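# Lower the cover fully onto the toaster

## Task

Place the cover over the toaster and make sure it sits fully down, with no gap left.

## Robot and tools

Robot: two arms, left_arm and right_arm, each ending in a two-finger gripper. The fingers point along the gripper's own +z axis and close along its y axis. end_effector_position is the spot between the finger pads, roughly 1 cm short of the tips.

Scene frame: origin at table-top height, halfway between the two nominal arm bases. +x runs out over the table, +z is up, and left_arm sits on the +y side. Arm names do not match image left/right. Positions are in metres and orientation is end_effector_quat_wxyz. Printed hand positions can be off, more so at long reach. A BASES line, when present, gives the calibrated base locations.

Row layout (used by every motion tool): 14 numbers, each in [-1, 1]. The first 7 are for left_arm: dx, dy, dz, rx, ry, rz, opening. The next 7 are the same for right_arm. Always send all 14, even if only one arm moves. dx, dy, dz, rx, ry, rz are offsets, not poses. They are measured along the scene axes from that arm's current Hand target, and the arm turns about the Hand target's position. 1.0 equals 0.6 m or 180 degrees, so 0.1 is 6 cm. rx, ry, rz form one rotation vector. If the length of dx, dy, dz exceeds 1.0, it may be shortened along its direction. The opening is absolute, not an offset: +1 is fully open (0.094 m) and -1 is closed. Sending all six pose numbers as 0 re-commands the arm's current Hand target. A 0 in the opening slot is a real command, so resend the present opening to leave a gripper alone.

execute_actions(actions, cameras): actions is a list of actions. Each action is a table of up to 15 rows, and each row lasts one control step (1/30 s). A short table repeats its last row until 15 steps are done. Every row in an action is an offset from the Hand target at the start of that action, not from the previous row. Each new action starts again from the current Hand target, so the same offset sent twice moves the arm twice. An empty list only returns state and images. Results also list end_effector_position at some steps. HELD next to an arm marks steps where part of its command was held back.

move(target, speed, blend, opening_speed, blocking, cameras): drives each gripper in a straight line toward its offset target. target is either one 14-number row, or a list of up to 15 rows that differ only in pose offsets. Every row in the list counts from the same starting Hand targets. speed is in m/s, from 0.002 to 0.5, default 0.25. Rotation is capped at twice that figure in rad/s. Give one speed or one per target. blend, in metres, rounds the corners between listed targets (default 0). opening_speed, 0.2 or more per second on the -1..1 scale, ramps the fingers; without it the opening is sent at once. Paths last at least 0.5 s, and all paths stop after 10 s even if short of their targets. Paths do not avoid obstacles or the other arm. Grippers lag behind their path and overshoot more at high speed or with a nearly straight arm. Faster moves, and targets set deeper past a contact, press harder. With blocking=false the call returns after about 0.5 s while the move keeps running. Until a result shows the move has ended, use wait or stop before sending new motion. The move: line reports how it ended (done, off_target, moving, held, fault) and which limits acted. done means the arm is at rest within 10 mm and 2 degrees of its target, but it says nothing about contact. limits=paced means the sent pose was clipped. limits=held means a check held back steps.

wait(seconds, cameras): 0 to 10 s. The arms hold their last commands and any running move carries on.
stop(): brakes a running move. Fingers keep moving unless opening_speed was set.
zoom_image(camera, region): region is [x0, y0, x1, y1] in pixels, at most 504x504, taken from that camera's latest image. Cameras: cam_head_left, cam_head_right, cam_high, cam_low (896x504), cam_left_wrist, cam_right_wrist (616x616).
finished_scene(scene): the first call only prompts a check. A second call, in a later reply, ends the scene for good. The cover must stay fully seated without the robot holding it.

Control behaviour: each step, the commanded pose is clipped to within 100 mm and 20 degrees of the measured pose. Hand target shows the commanded pose after clipping, and it may fall well short of what you asked for. Continue from it. Friction and weight can leave a gripper about 1 cm off in free air. An arm stopped by an object keeps pushing until you command its target back behind the gripper. A pose unreachable line names an arm whose command the clearance check refused.

Gripping: grip_measured uses the same scale as the opening command. Squeezing hard reads up to about 3 mm below the part's true width. Commanding about 0.11 below the first-touch reading gives full force, roughly 50 to 62 N per pad. To release, command well above grip_measured. grip_effort_nm is the motor effort (negative means closing). It is not pad force and has an offset.

Torques follow the Joint positions order. Joints 3 and 4 wrap at ±28 N m. Motor heat builds when holding loads, when an arm is stretched out, or when it pushes against something it cannot reach. MOTOR HOT appears at 85 °C. At 100 °C that arm goes limp for 30 to 60 s or more. Joint ranges (rad): waist ±2.880, shoulder 0 to 3.142, elbow 0 to 3.019, wrist pitch -1.693 to 1.571, wrist yaw ±1.571, wrist roll ±2.094.

Avoid: dropping the cover, letting go of it while it moves, slamming it onto the toaster, hard pushes, and any collision between the two arms. Anything that falls off the table, or is left off it, fails the task. Something may briefly tug on a held part, so keep a firm grip.

Each tool is called after "Request:" by a JSON object that holds its "fn" and its "kwargs".

## Session

Request:
{"fn": "execute_actions", "kwargs": {"actions": []}}

Scene clock: 0.00 s.
left_arm: end_effector_position=(+0.6859, +0.2742, +0.1082) grip_measured=+1.000 grip_effort_nm=n/a end_effector_quat_wxyz=(+0.188, -0.316, +0.888, +0.275) | right_arm: end_effector_position=(+0.9121, -0.3845, +0.2661) grip_measured=+1.000 grip_effort_nm=n/a end_effector_quat_wxyz=(+0.405, +0.051, +0.893, -0.187)
Joint positions: left_arm=[-0.131 2.278 2.089 -1.275 -0.672 -0.774 0.094] | right_arm=[-0.156 2.417 2.555 -0.817 0.293 -0.146 0.094]
Joint velocities: left_arm=[-0.005 -0.015 0.007 0.002 0.022 -0.066 0] | right_arm=[-0.005 -0.005 0.007 -0.012 -0.095 -0.007 0]
Joint torques (N m): no reading
Heat: left arm: hottest shoulder 29 °C; right arm: hottest shoulder 33 °C.
Hand target: left_arm +0.6933, +0.2733, +0.1226; +0.202, -0.321, +0.886, +0.268 | right_arm +0.9154, -0.3848, +0.2776; +0.416, +0.053, +0.888, -0.187
Tool commands: left_gripper/opening=+1.0 right_gripper/opening=+1.0

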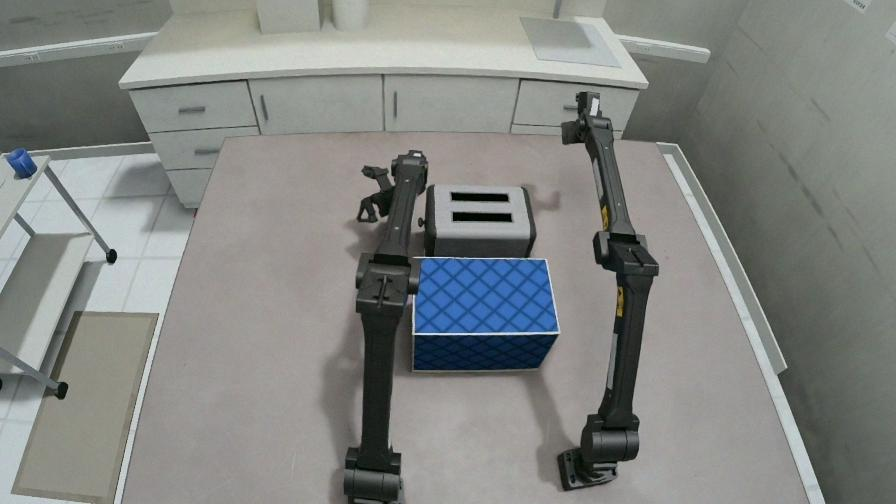

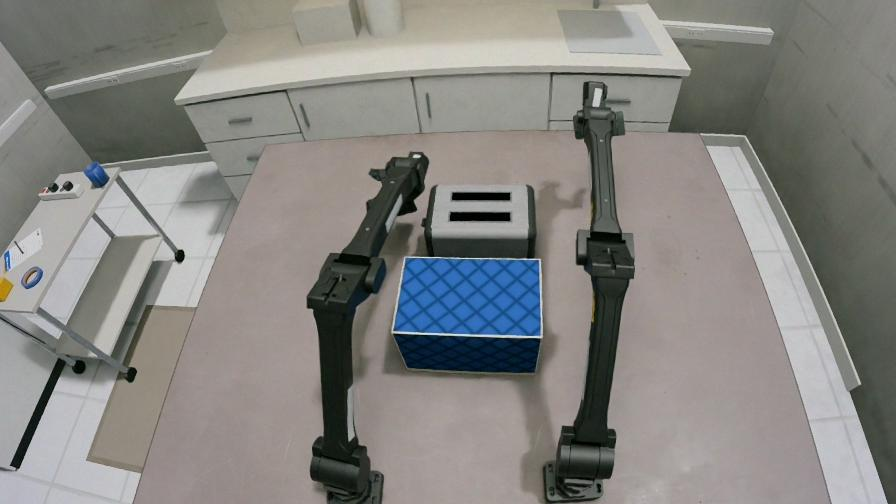

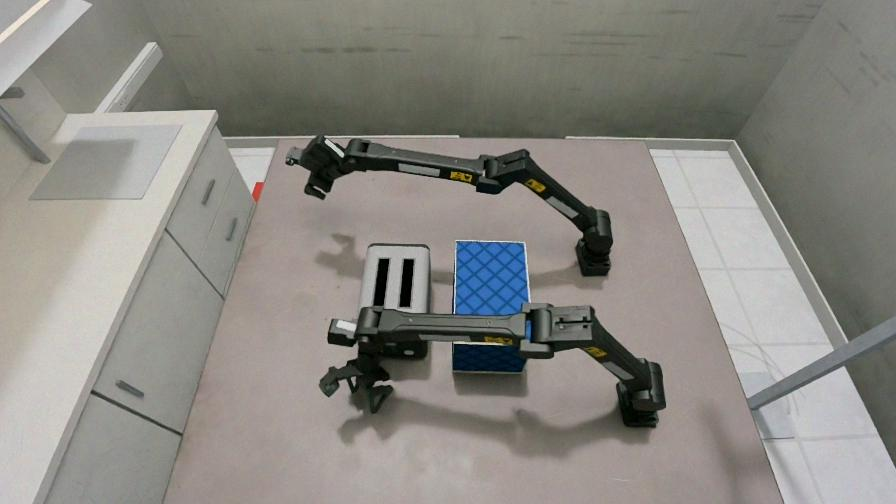

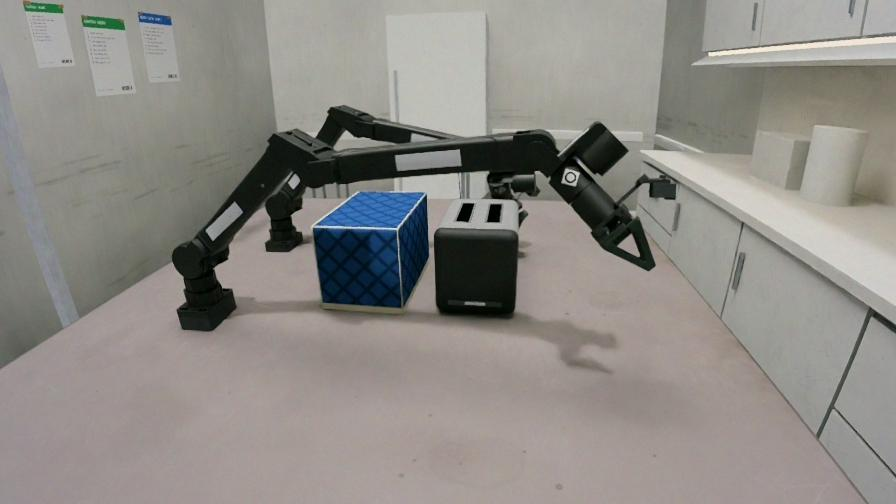

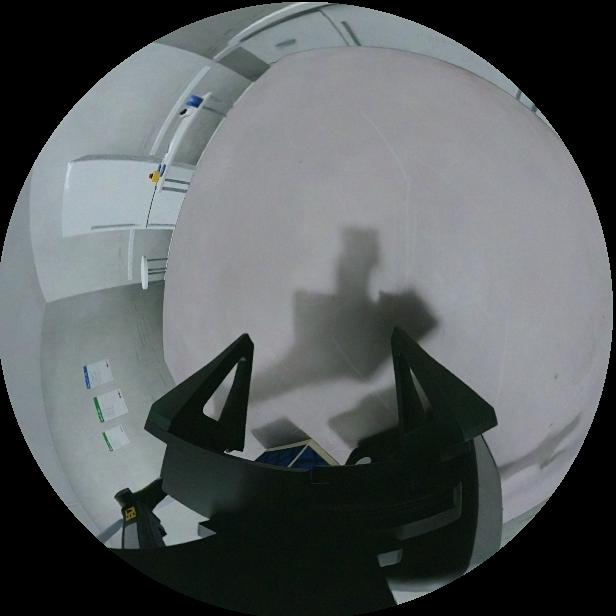

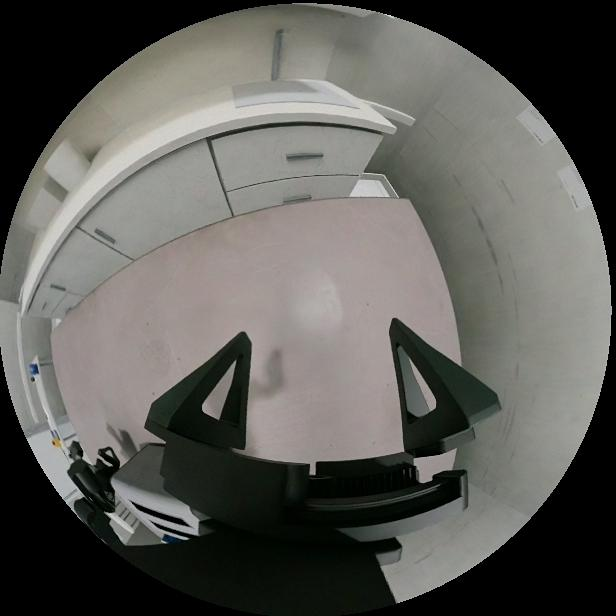

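Request:
{"fn": "zoom_image", "kwargs": {"camera": "cam_low", "region": [280, 150, 560, 340]}}

Request:
{"fn": "zoom_image", "kwargs": {"camera": "cam_head_right", "region": [300, 150, 620, 400]}}

Request:
{"fn": "zoom_image", "kwargs": {"camera": "cam_high", "region": [300, 220, 680, 440]}}

Scaled by 1.800.

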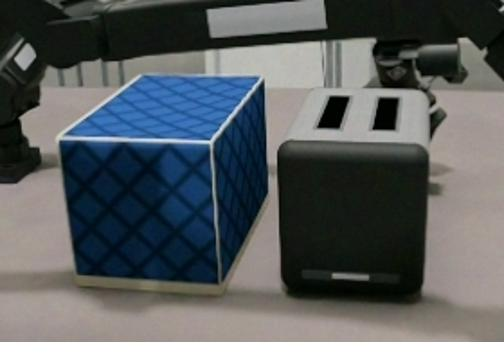

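Scaled by 1.575.

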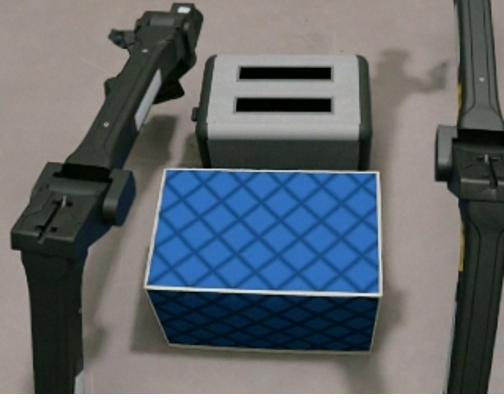

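Scaled by 1.326.

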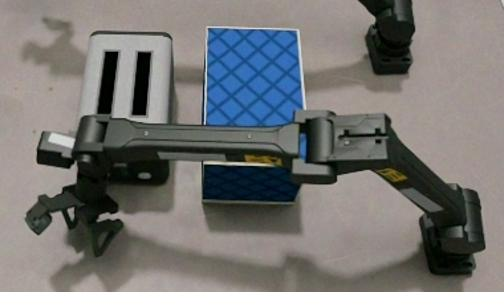

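Request:
{"fn": "move", "kwargs": {"target": [[0,0.15,0.3,0,0,0,1,0,0,0.05,0,0,0,1],[-0.35,0.25,0.4,-0.238,-0.218,-0.747,1,-0.70,-0.05,0.1,0.173,-0.05,0.589,1]], "blend": 0.03}}

Scene clock: 48.73 s.
left_arm: end_effector_position=(+0.4930, +0.4156, +0.3543) grip_measured=+1.000 grip_effort_nm=-0.007 end_effector_quat_wxyz=(+0.511, +0.450, +0.687, -0.254) | right_arm: end_effector_position=(+0.5052, -0.4155, +0.3332) grip_measured=+1.000 grip_effort_nm=-0.007 end_effector_quat_wxyz=(+0.492, -0.462, +0.703, +0.226)
Joint positions: left_arm=[0.577 1.782 1.749 -1.68 1.21 1.841 0.094] | right_arm=[-0.699 1.761 1.64 -1.672 -1.132 -1.966 0.094]
Joint velocities: left_arm=[-0.024 -0.005 0.022 -0.002 0.051 0.022 0] | right_arm=[-0.005 -0.005 -0.007 -0.002 -0.037 -0.007 0]
Joint torques (N m): left_arm=[1.14 -20.6 7.31 -0.53 0.66 0.12] | right_arm=[-1.9 -14.92 7.68 -0.44 -0.48 -0.05]
Heat: left arm: hottest shoulder 37 °C; right arm: hottest shoulder 38 °C.
Hand target: left_arm +0.4856, +0.4204, +0.3686; +0.459, +0.527, +0.607, -0.378 | right_arm +0.4968, -0.4166, +0.3414; +0.452, -0.529, +0.622, +0.359
Off the commanded pose: left_arm 0.015 m, 29 deg; orientation clipped | right_arm 0.011 m, 32 deg; orientation clipped.
joint sent to its limit (left arm) — joint 4 (wrist pitch), lower limit. The joint targets are off in position and orientation.
joint sent to its limit (right arm) — joint 4 (wrist pitch), lower limit. The joint targets are off in position and orientation.
move: off_target (left_arm, right_arm); limits=paced

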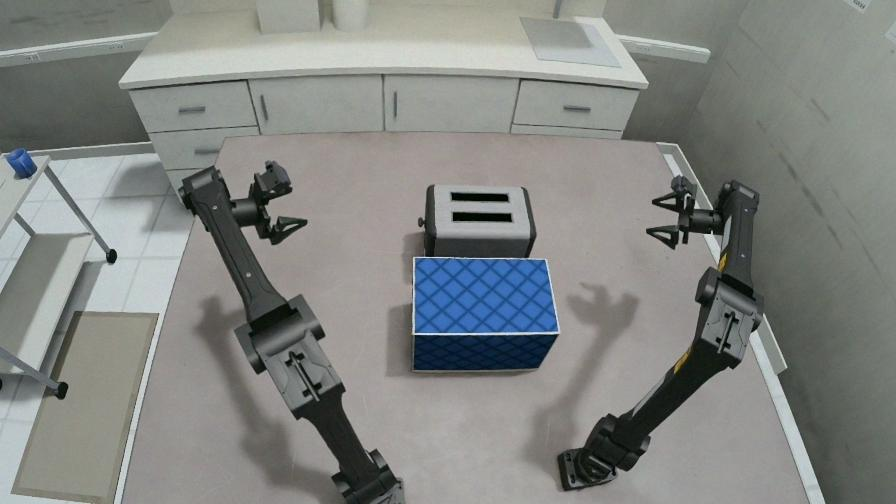

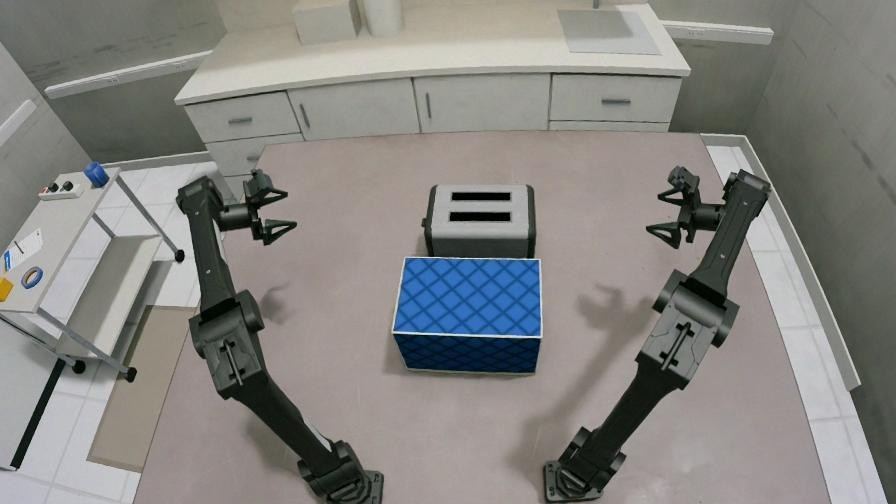

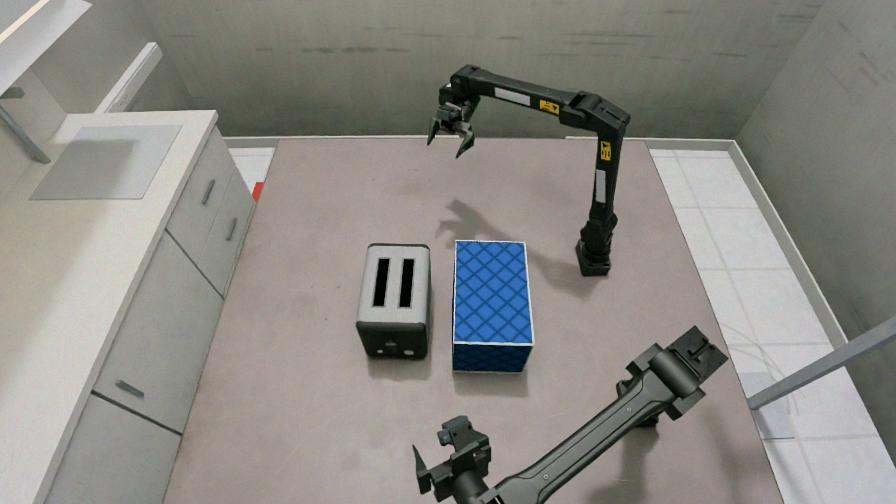

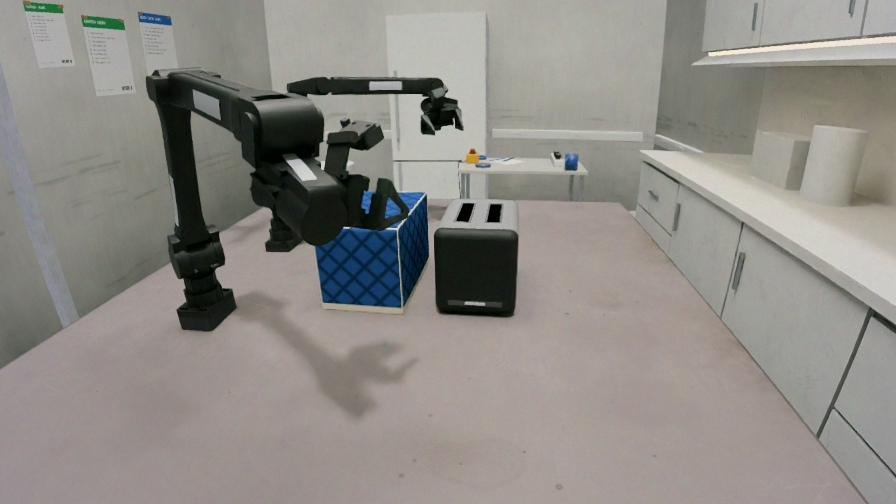

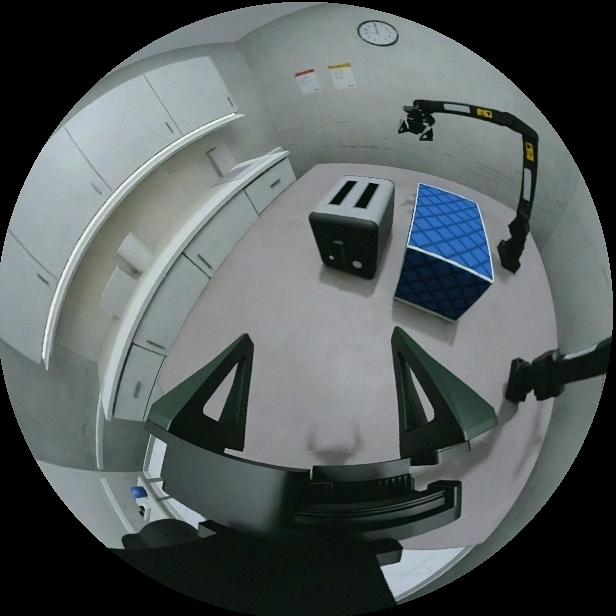

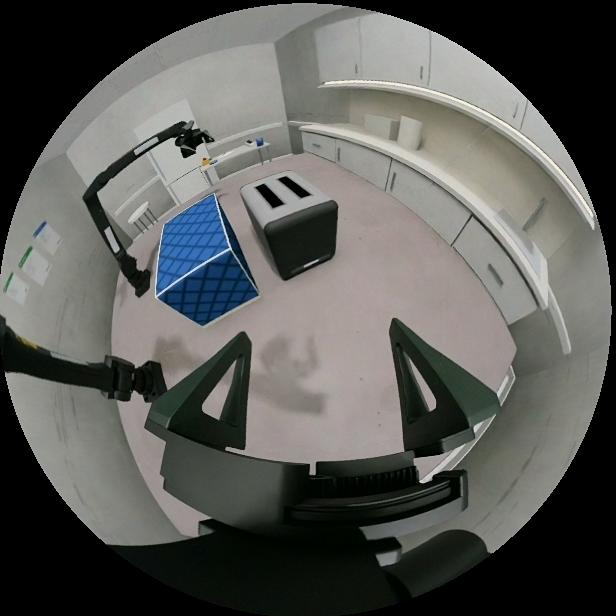

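Request:
{"fn": "move", "kwargs": {"target": [-0.11,-0.25,-0.37,-0.011,0.007,-0.051,1,-0.128,0.25,-0.335,0.012,0.01,0.06,1]}}

Scene clock: 68.13 s.
left_arm: end_effector_position=(+0.4152, +0.2781, +0.1479) grip_measured=+1.000 grip_effort_nm=0.002 end_effector_quat_wxyz=(+0.415, +0.517, +0.647, -0.377) | right_arm: end_effector_position=(+0.4215, -0.2687, +0.1532) grip_measured=+1.000 grip_effort_nm=-0.007 end_effector_quat_wxyz=(+0.399, -0.522, +0.671, +0.344)
Joint positions: left_arm=[0.387 1.833 1.231 -1.492 1.127 2.075 0.094] | right_arm=[-0.505 1.752 1.108 -1.419 -1.041 -2.075 0.094]
Joint velocities: left_arm=[-0.015 -0.015 -0.017 0.012 -0.022 -0.007 0] | right_arm=[-0.005 0.005 -0.017 -0.017 -0.051 -0.066 0]
Joint torques (N m): left_arm=[-0.67 -15.62 5.86 -0.38 0.45 0.17] | right_arm=[-0.21 -9.23 5.38 -0.28 -0.52 -0.07]
Heat: left arm: hottest shoulder 34 °C; right arm: hottest shoulder 37 °C.
Hand target: left_arm +0.4186, +0.2748, +0.1441; +0.429, +0.560, +0.564, -0.429 | right_arm +0.4186, -0.2642, +0.1420; +0.418, -0.571, +0.568, +0.420
Off the commanded pose: left_arm 0.009 m, 13 deg | right_arm 0.013 m, 16 deg.
joint sent to its limit (left arm) — joint 6 (wrist roll), upper limit. The joint targets are off in position and orientation.
joint sent to its limit (right arm) — joint 6 (wrist roll), lower limit. The joint targets are off in position and orientation.
move: off_target (left_arm, right_arm)

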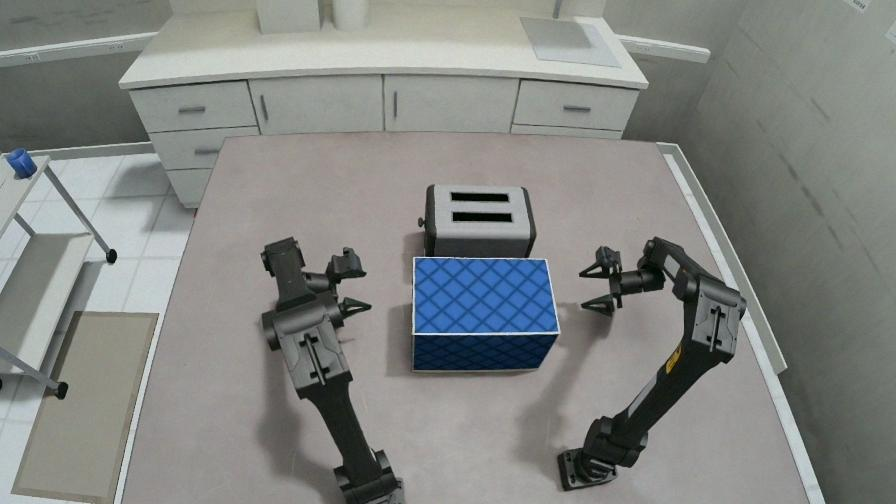

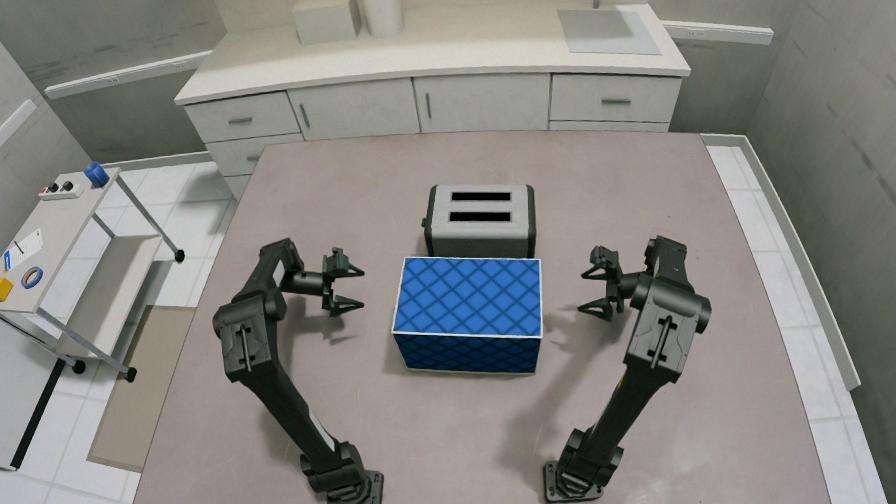

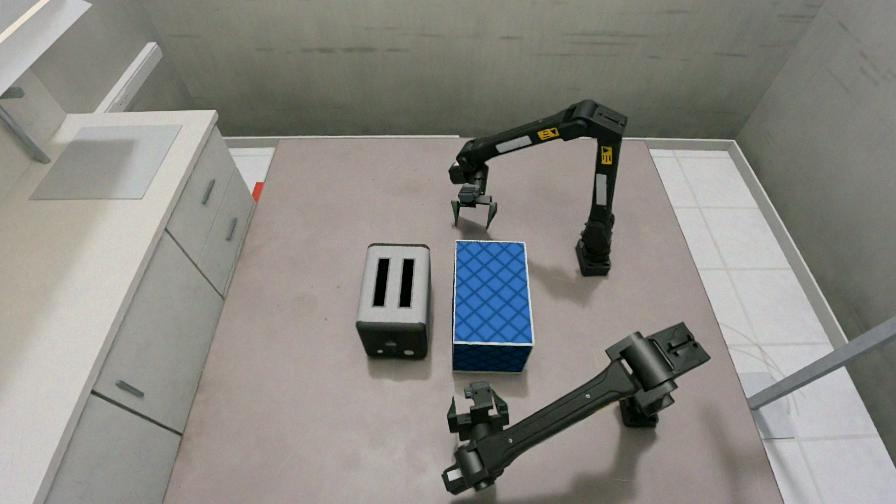

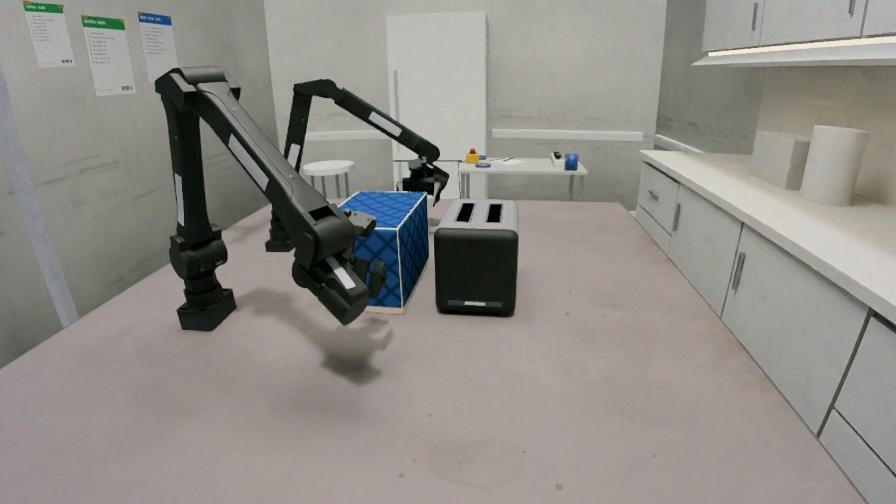

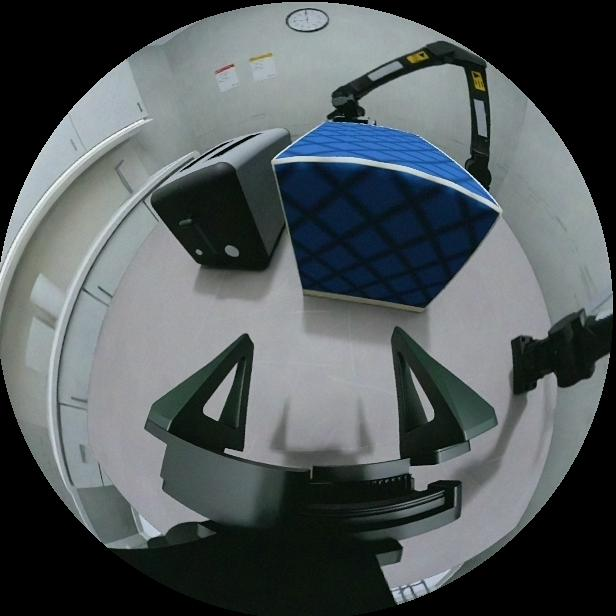

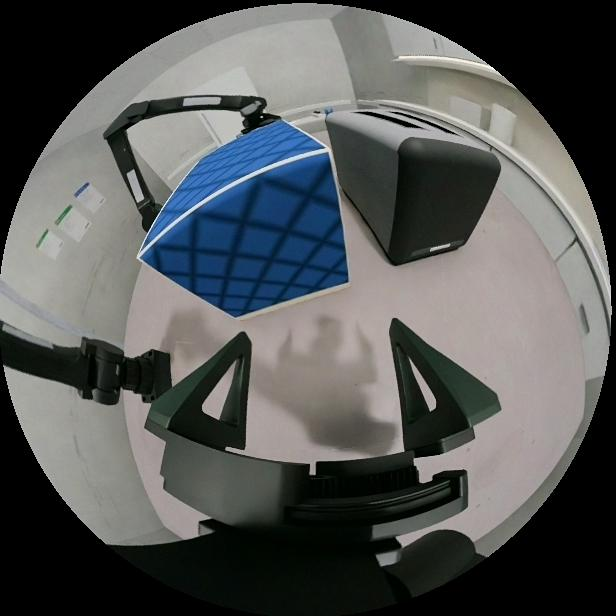

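Request:
{"fn": "move", "kwargs": {"target": [-0.056,-0.105,-0.0,0,0,0,1,-0.056,0.075,0.0,0,0,0,1], "speed": 0.12}}

Request:
{"fn": "zoom_image", "kwargs": {"camera": "cam_head_right", "region": [300, 200, 650, 400]}}

Scene clock: 80.80 s.
left_arm: end_effector_position=(+0.3825, +0.2174, +0.1331) grip_measured=+1.000 grip_effort_nm=-0.007 end_effector_quat_wxyz=(+0.413, +0.529, +0.618, -0.410) | right_arm: end_effector_position=(+0.3873, -0.2246, +0.1371) grip_measured=+1.000 grip_effort_nm=-0.007 end_effector_quat_wxyz=(+0.394, -0.525, +0.656, +0.373)
Joint positions: left_arm=[0.284 1.794 1.093 -1.414 1.184 2.075 0.094] | right_arm=[-0.443 1.713 0.973 -1.362 -1.073 -2.076 0.094]
Joint velocities: left_arm=[-0.005 0.005 0.007 0.017 0.066 0.051 0] | right_arm=[0.005 -0.015 0.027 0.012 0.007 0.007 0]
Joint torques (N m): left_arm=[-0.79 -17.67 4.97 -0.43 0.7 0.15] | right_arm=[-0.03 -11.28 4.81 -0.4 -0.73 -0.07]
Heat: left arm: hottest shoulder 34 °C; right arm: hottest shoulder 37 °C.
Hand target: left_arm +0.3840, +0.2125, +0.1431; +0.428, +0.560, +0.565, -0.429 | right_arm +0.3850, -0.2191, +0.1430; +0.419, -0.571, +0.567, +0.420
Off the commanded pose: left_arm 0.013 m, 8 deg | right_arm 0.008 m, 13 deg.
joint sent to its limit (left arm) — joint 6 (wrist roll), upper limit. The joint targets are off in orientation, not in position.
joint sent to its limit (right arm) — joint 6 (wrist roll), lower limit. The joint targets are off in orientation, not in position.
move: off_target (left_arm, right_arm)

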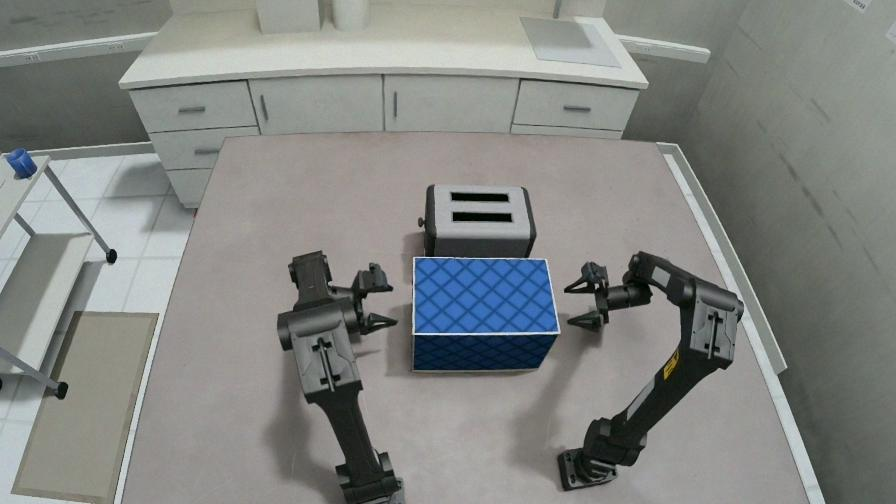

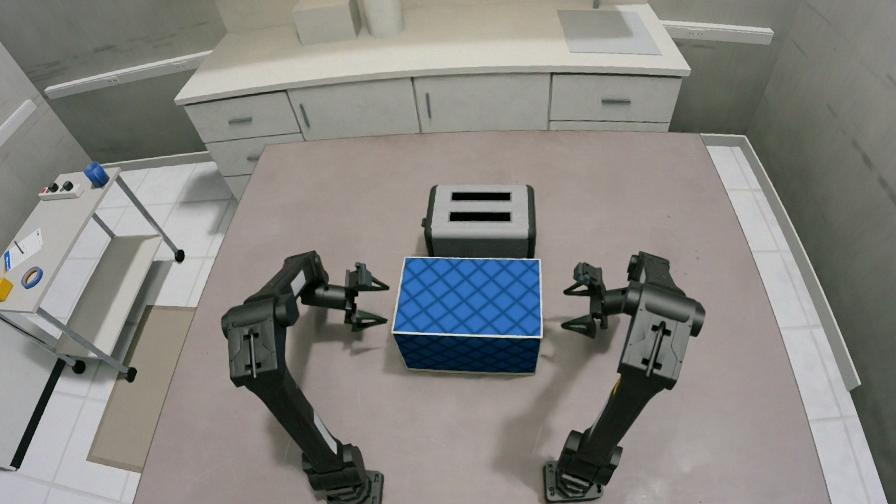

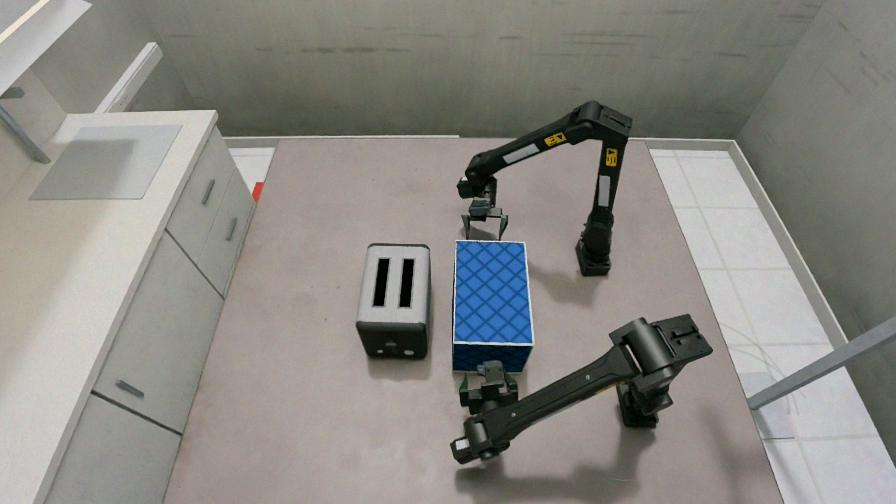

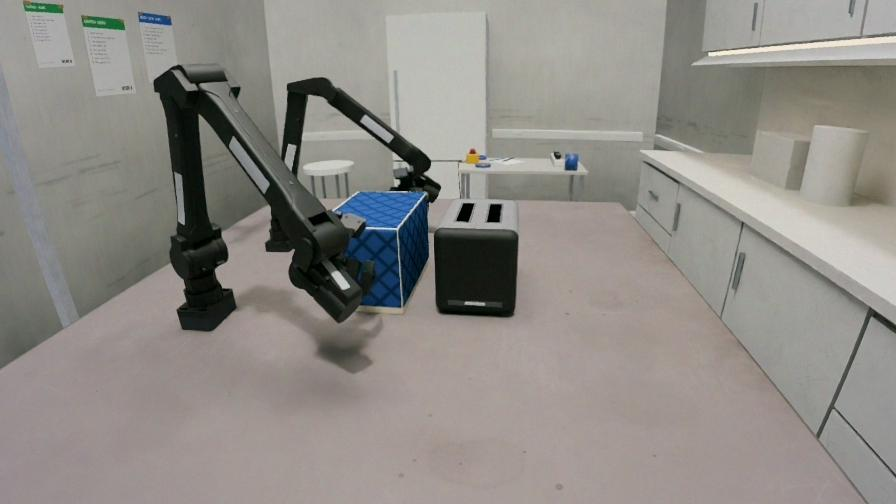

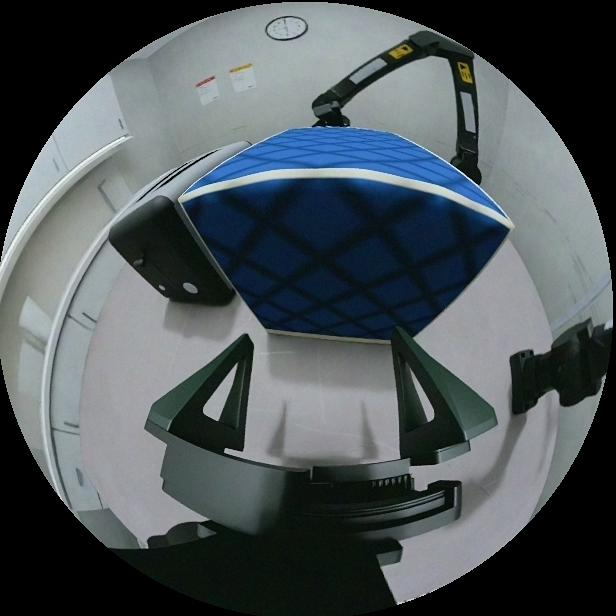

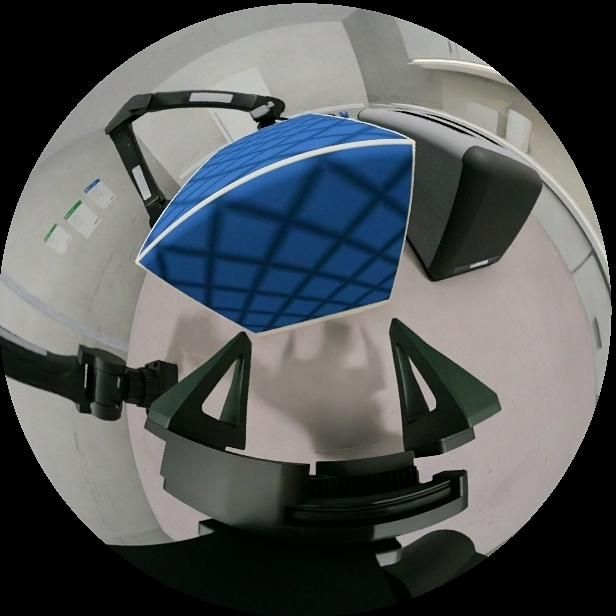

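Scaled by 1.440.

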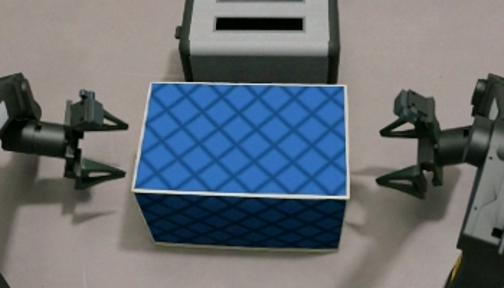

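Request:
{"fn": "move", "kwargs": {"target": [[0,0,0.05,0,0,0,1,0,0,0.05,0,0,0,1],[0,-0.12,0.05,0,0,0,1,0,0.115,0.05,0,0,0,1]], "speed": [0.1,0.05]}}

Scene clock: 90.83 s.
left_arm: end_effector_position=(+0.3832, +0.1485, +0.1617) grip_measured=+1.000 grip_effort_nm=-0.002 end_effector_quat_wxyz=(+0.422, +0.550, +0.573, -0.436) | right_arm: end_effector_position=(+0.3898, -0.1566, +0.1728) grip_measured=+1.000 grip_effort_nm=-0.002 end_effector_quat_wxyz=(+0.415, -0.554, +0.598, +0.404)
Joint positions: left_arm=[0.127 1.739 1.086 -1.351 1.276 1.985 0.094] | right_arm=[-0.28 1.656 0.973 -1.386 -1.187 -2.076 0.094]
Joint velocities: left_arm=[-0.015 -0.005 0.002 0.012 0.051 -0.051 0] | right_arm=[-0.005 0.005 -0.012 -0.022 0.007 -0.051 0]
Joint torques (N m): left_arm=[-1.44 -17.32 5.38 -0.32 0.74 -0.07] | right_arm=[0.32 -10.11 5.08 -0.31 -0.8 -0.06]
Heat: left arm: hottest shoulder 34 °C; right arm: hottest shoulder 36 °C.
Hand target: left_arm +0.3826, +0.1406, +0.1722; +0.427, +0.560, +0.564, -0.430 | right_arm +0.3852, -0.1497, +0.1742; -0.421, +0.571, -0.566, -0.421
Off the commanded pose: left_arm 0.014 m, 2 deg | right_arm 0.008 m, 4 deg.
joint sent to its limit (right arm) — joint 6 (wrist roll), lower limit. The joint targets are off in orientation, not in position.
move: off_target (left_arm, right_arm)

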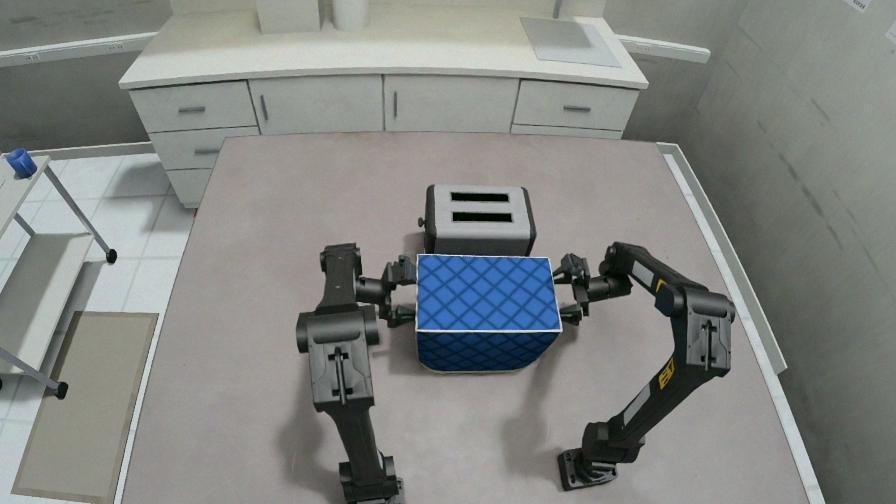

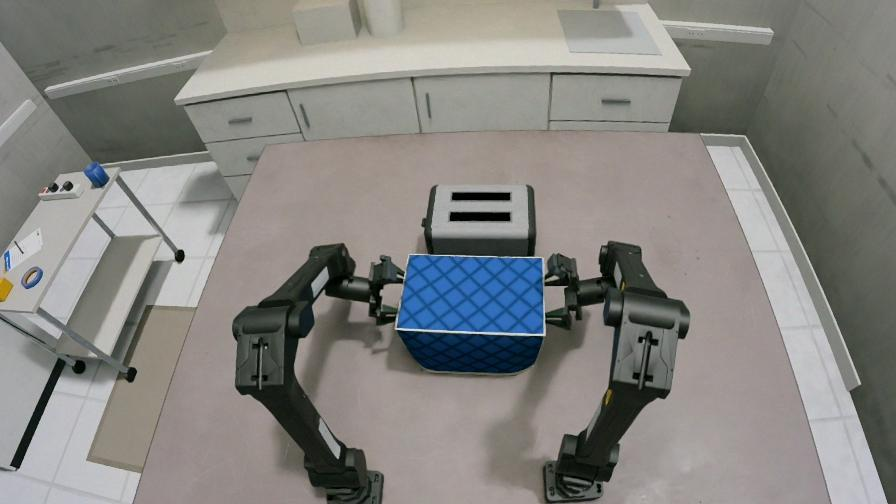

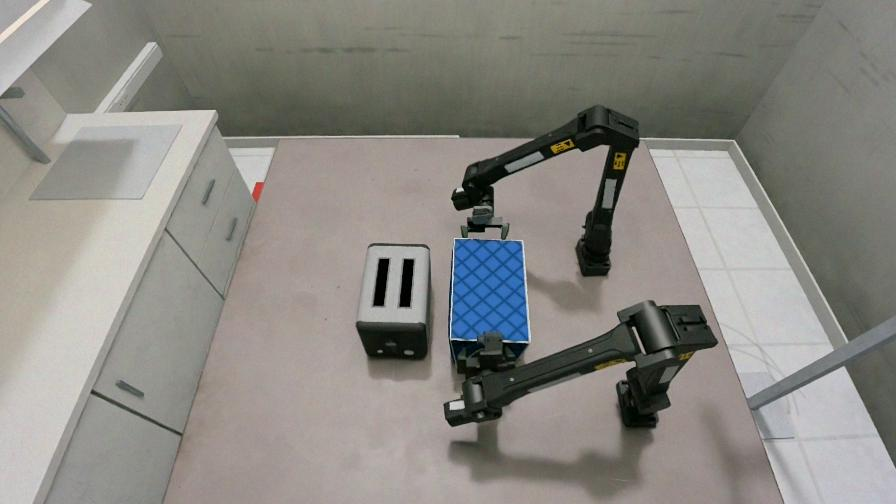

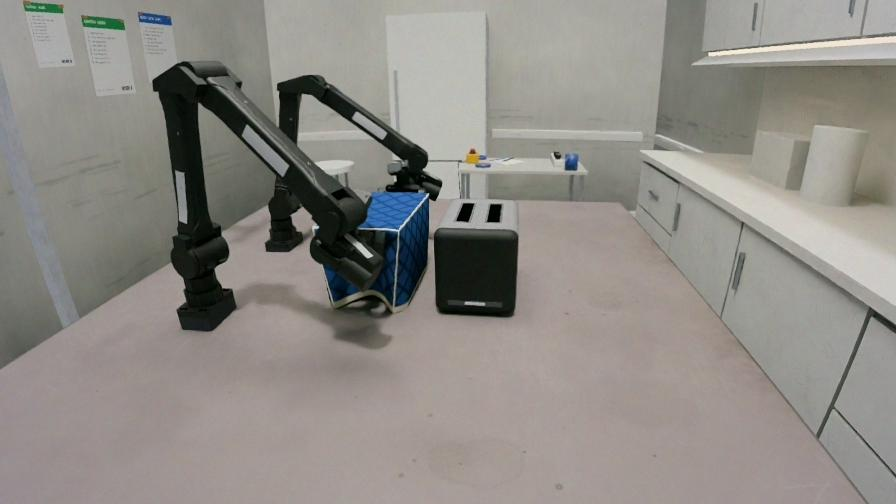

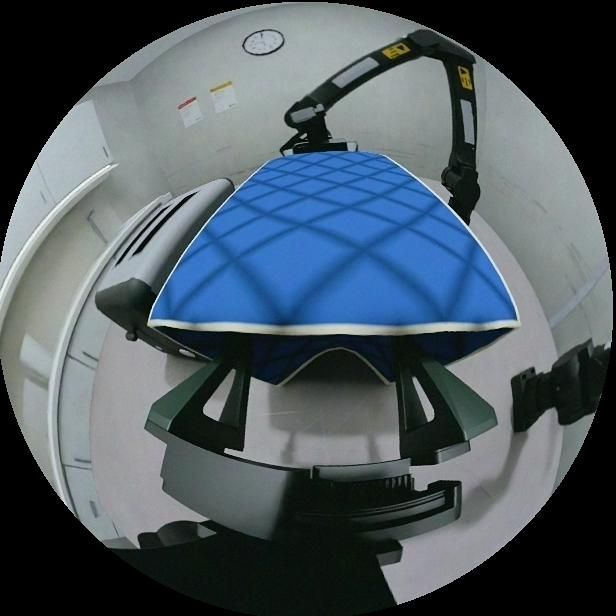

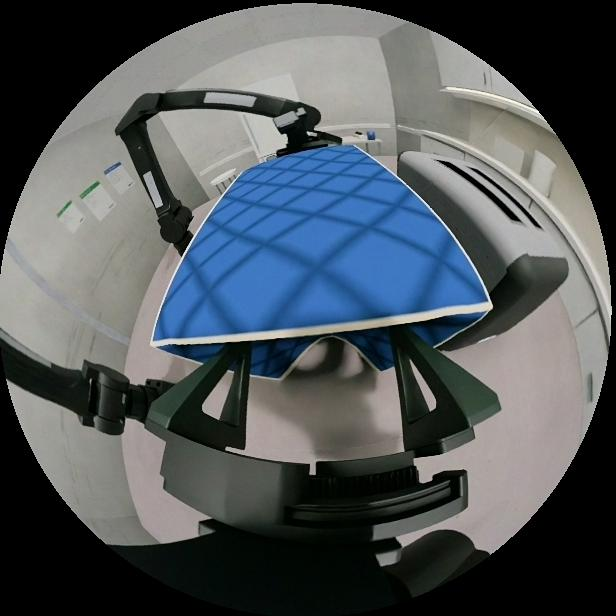

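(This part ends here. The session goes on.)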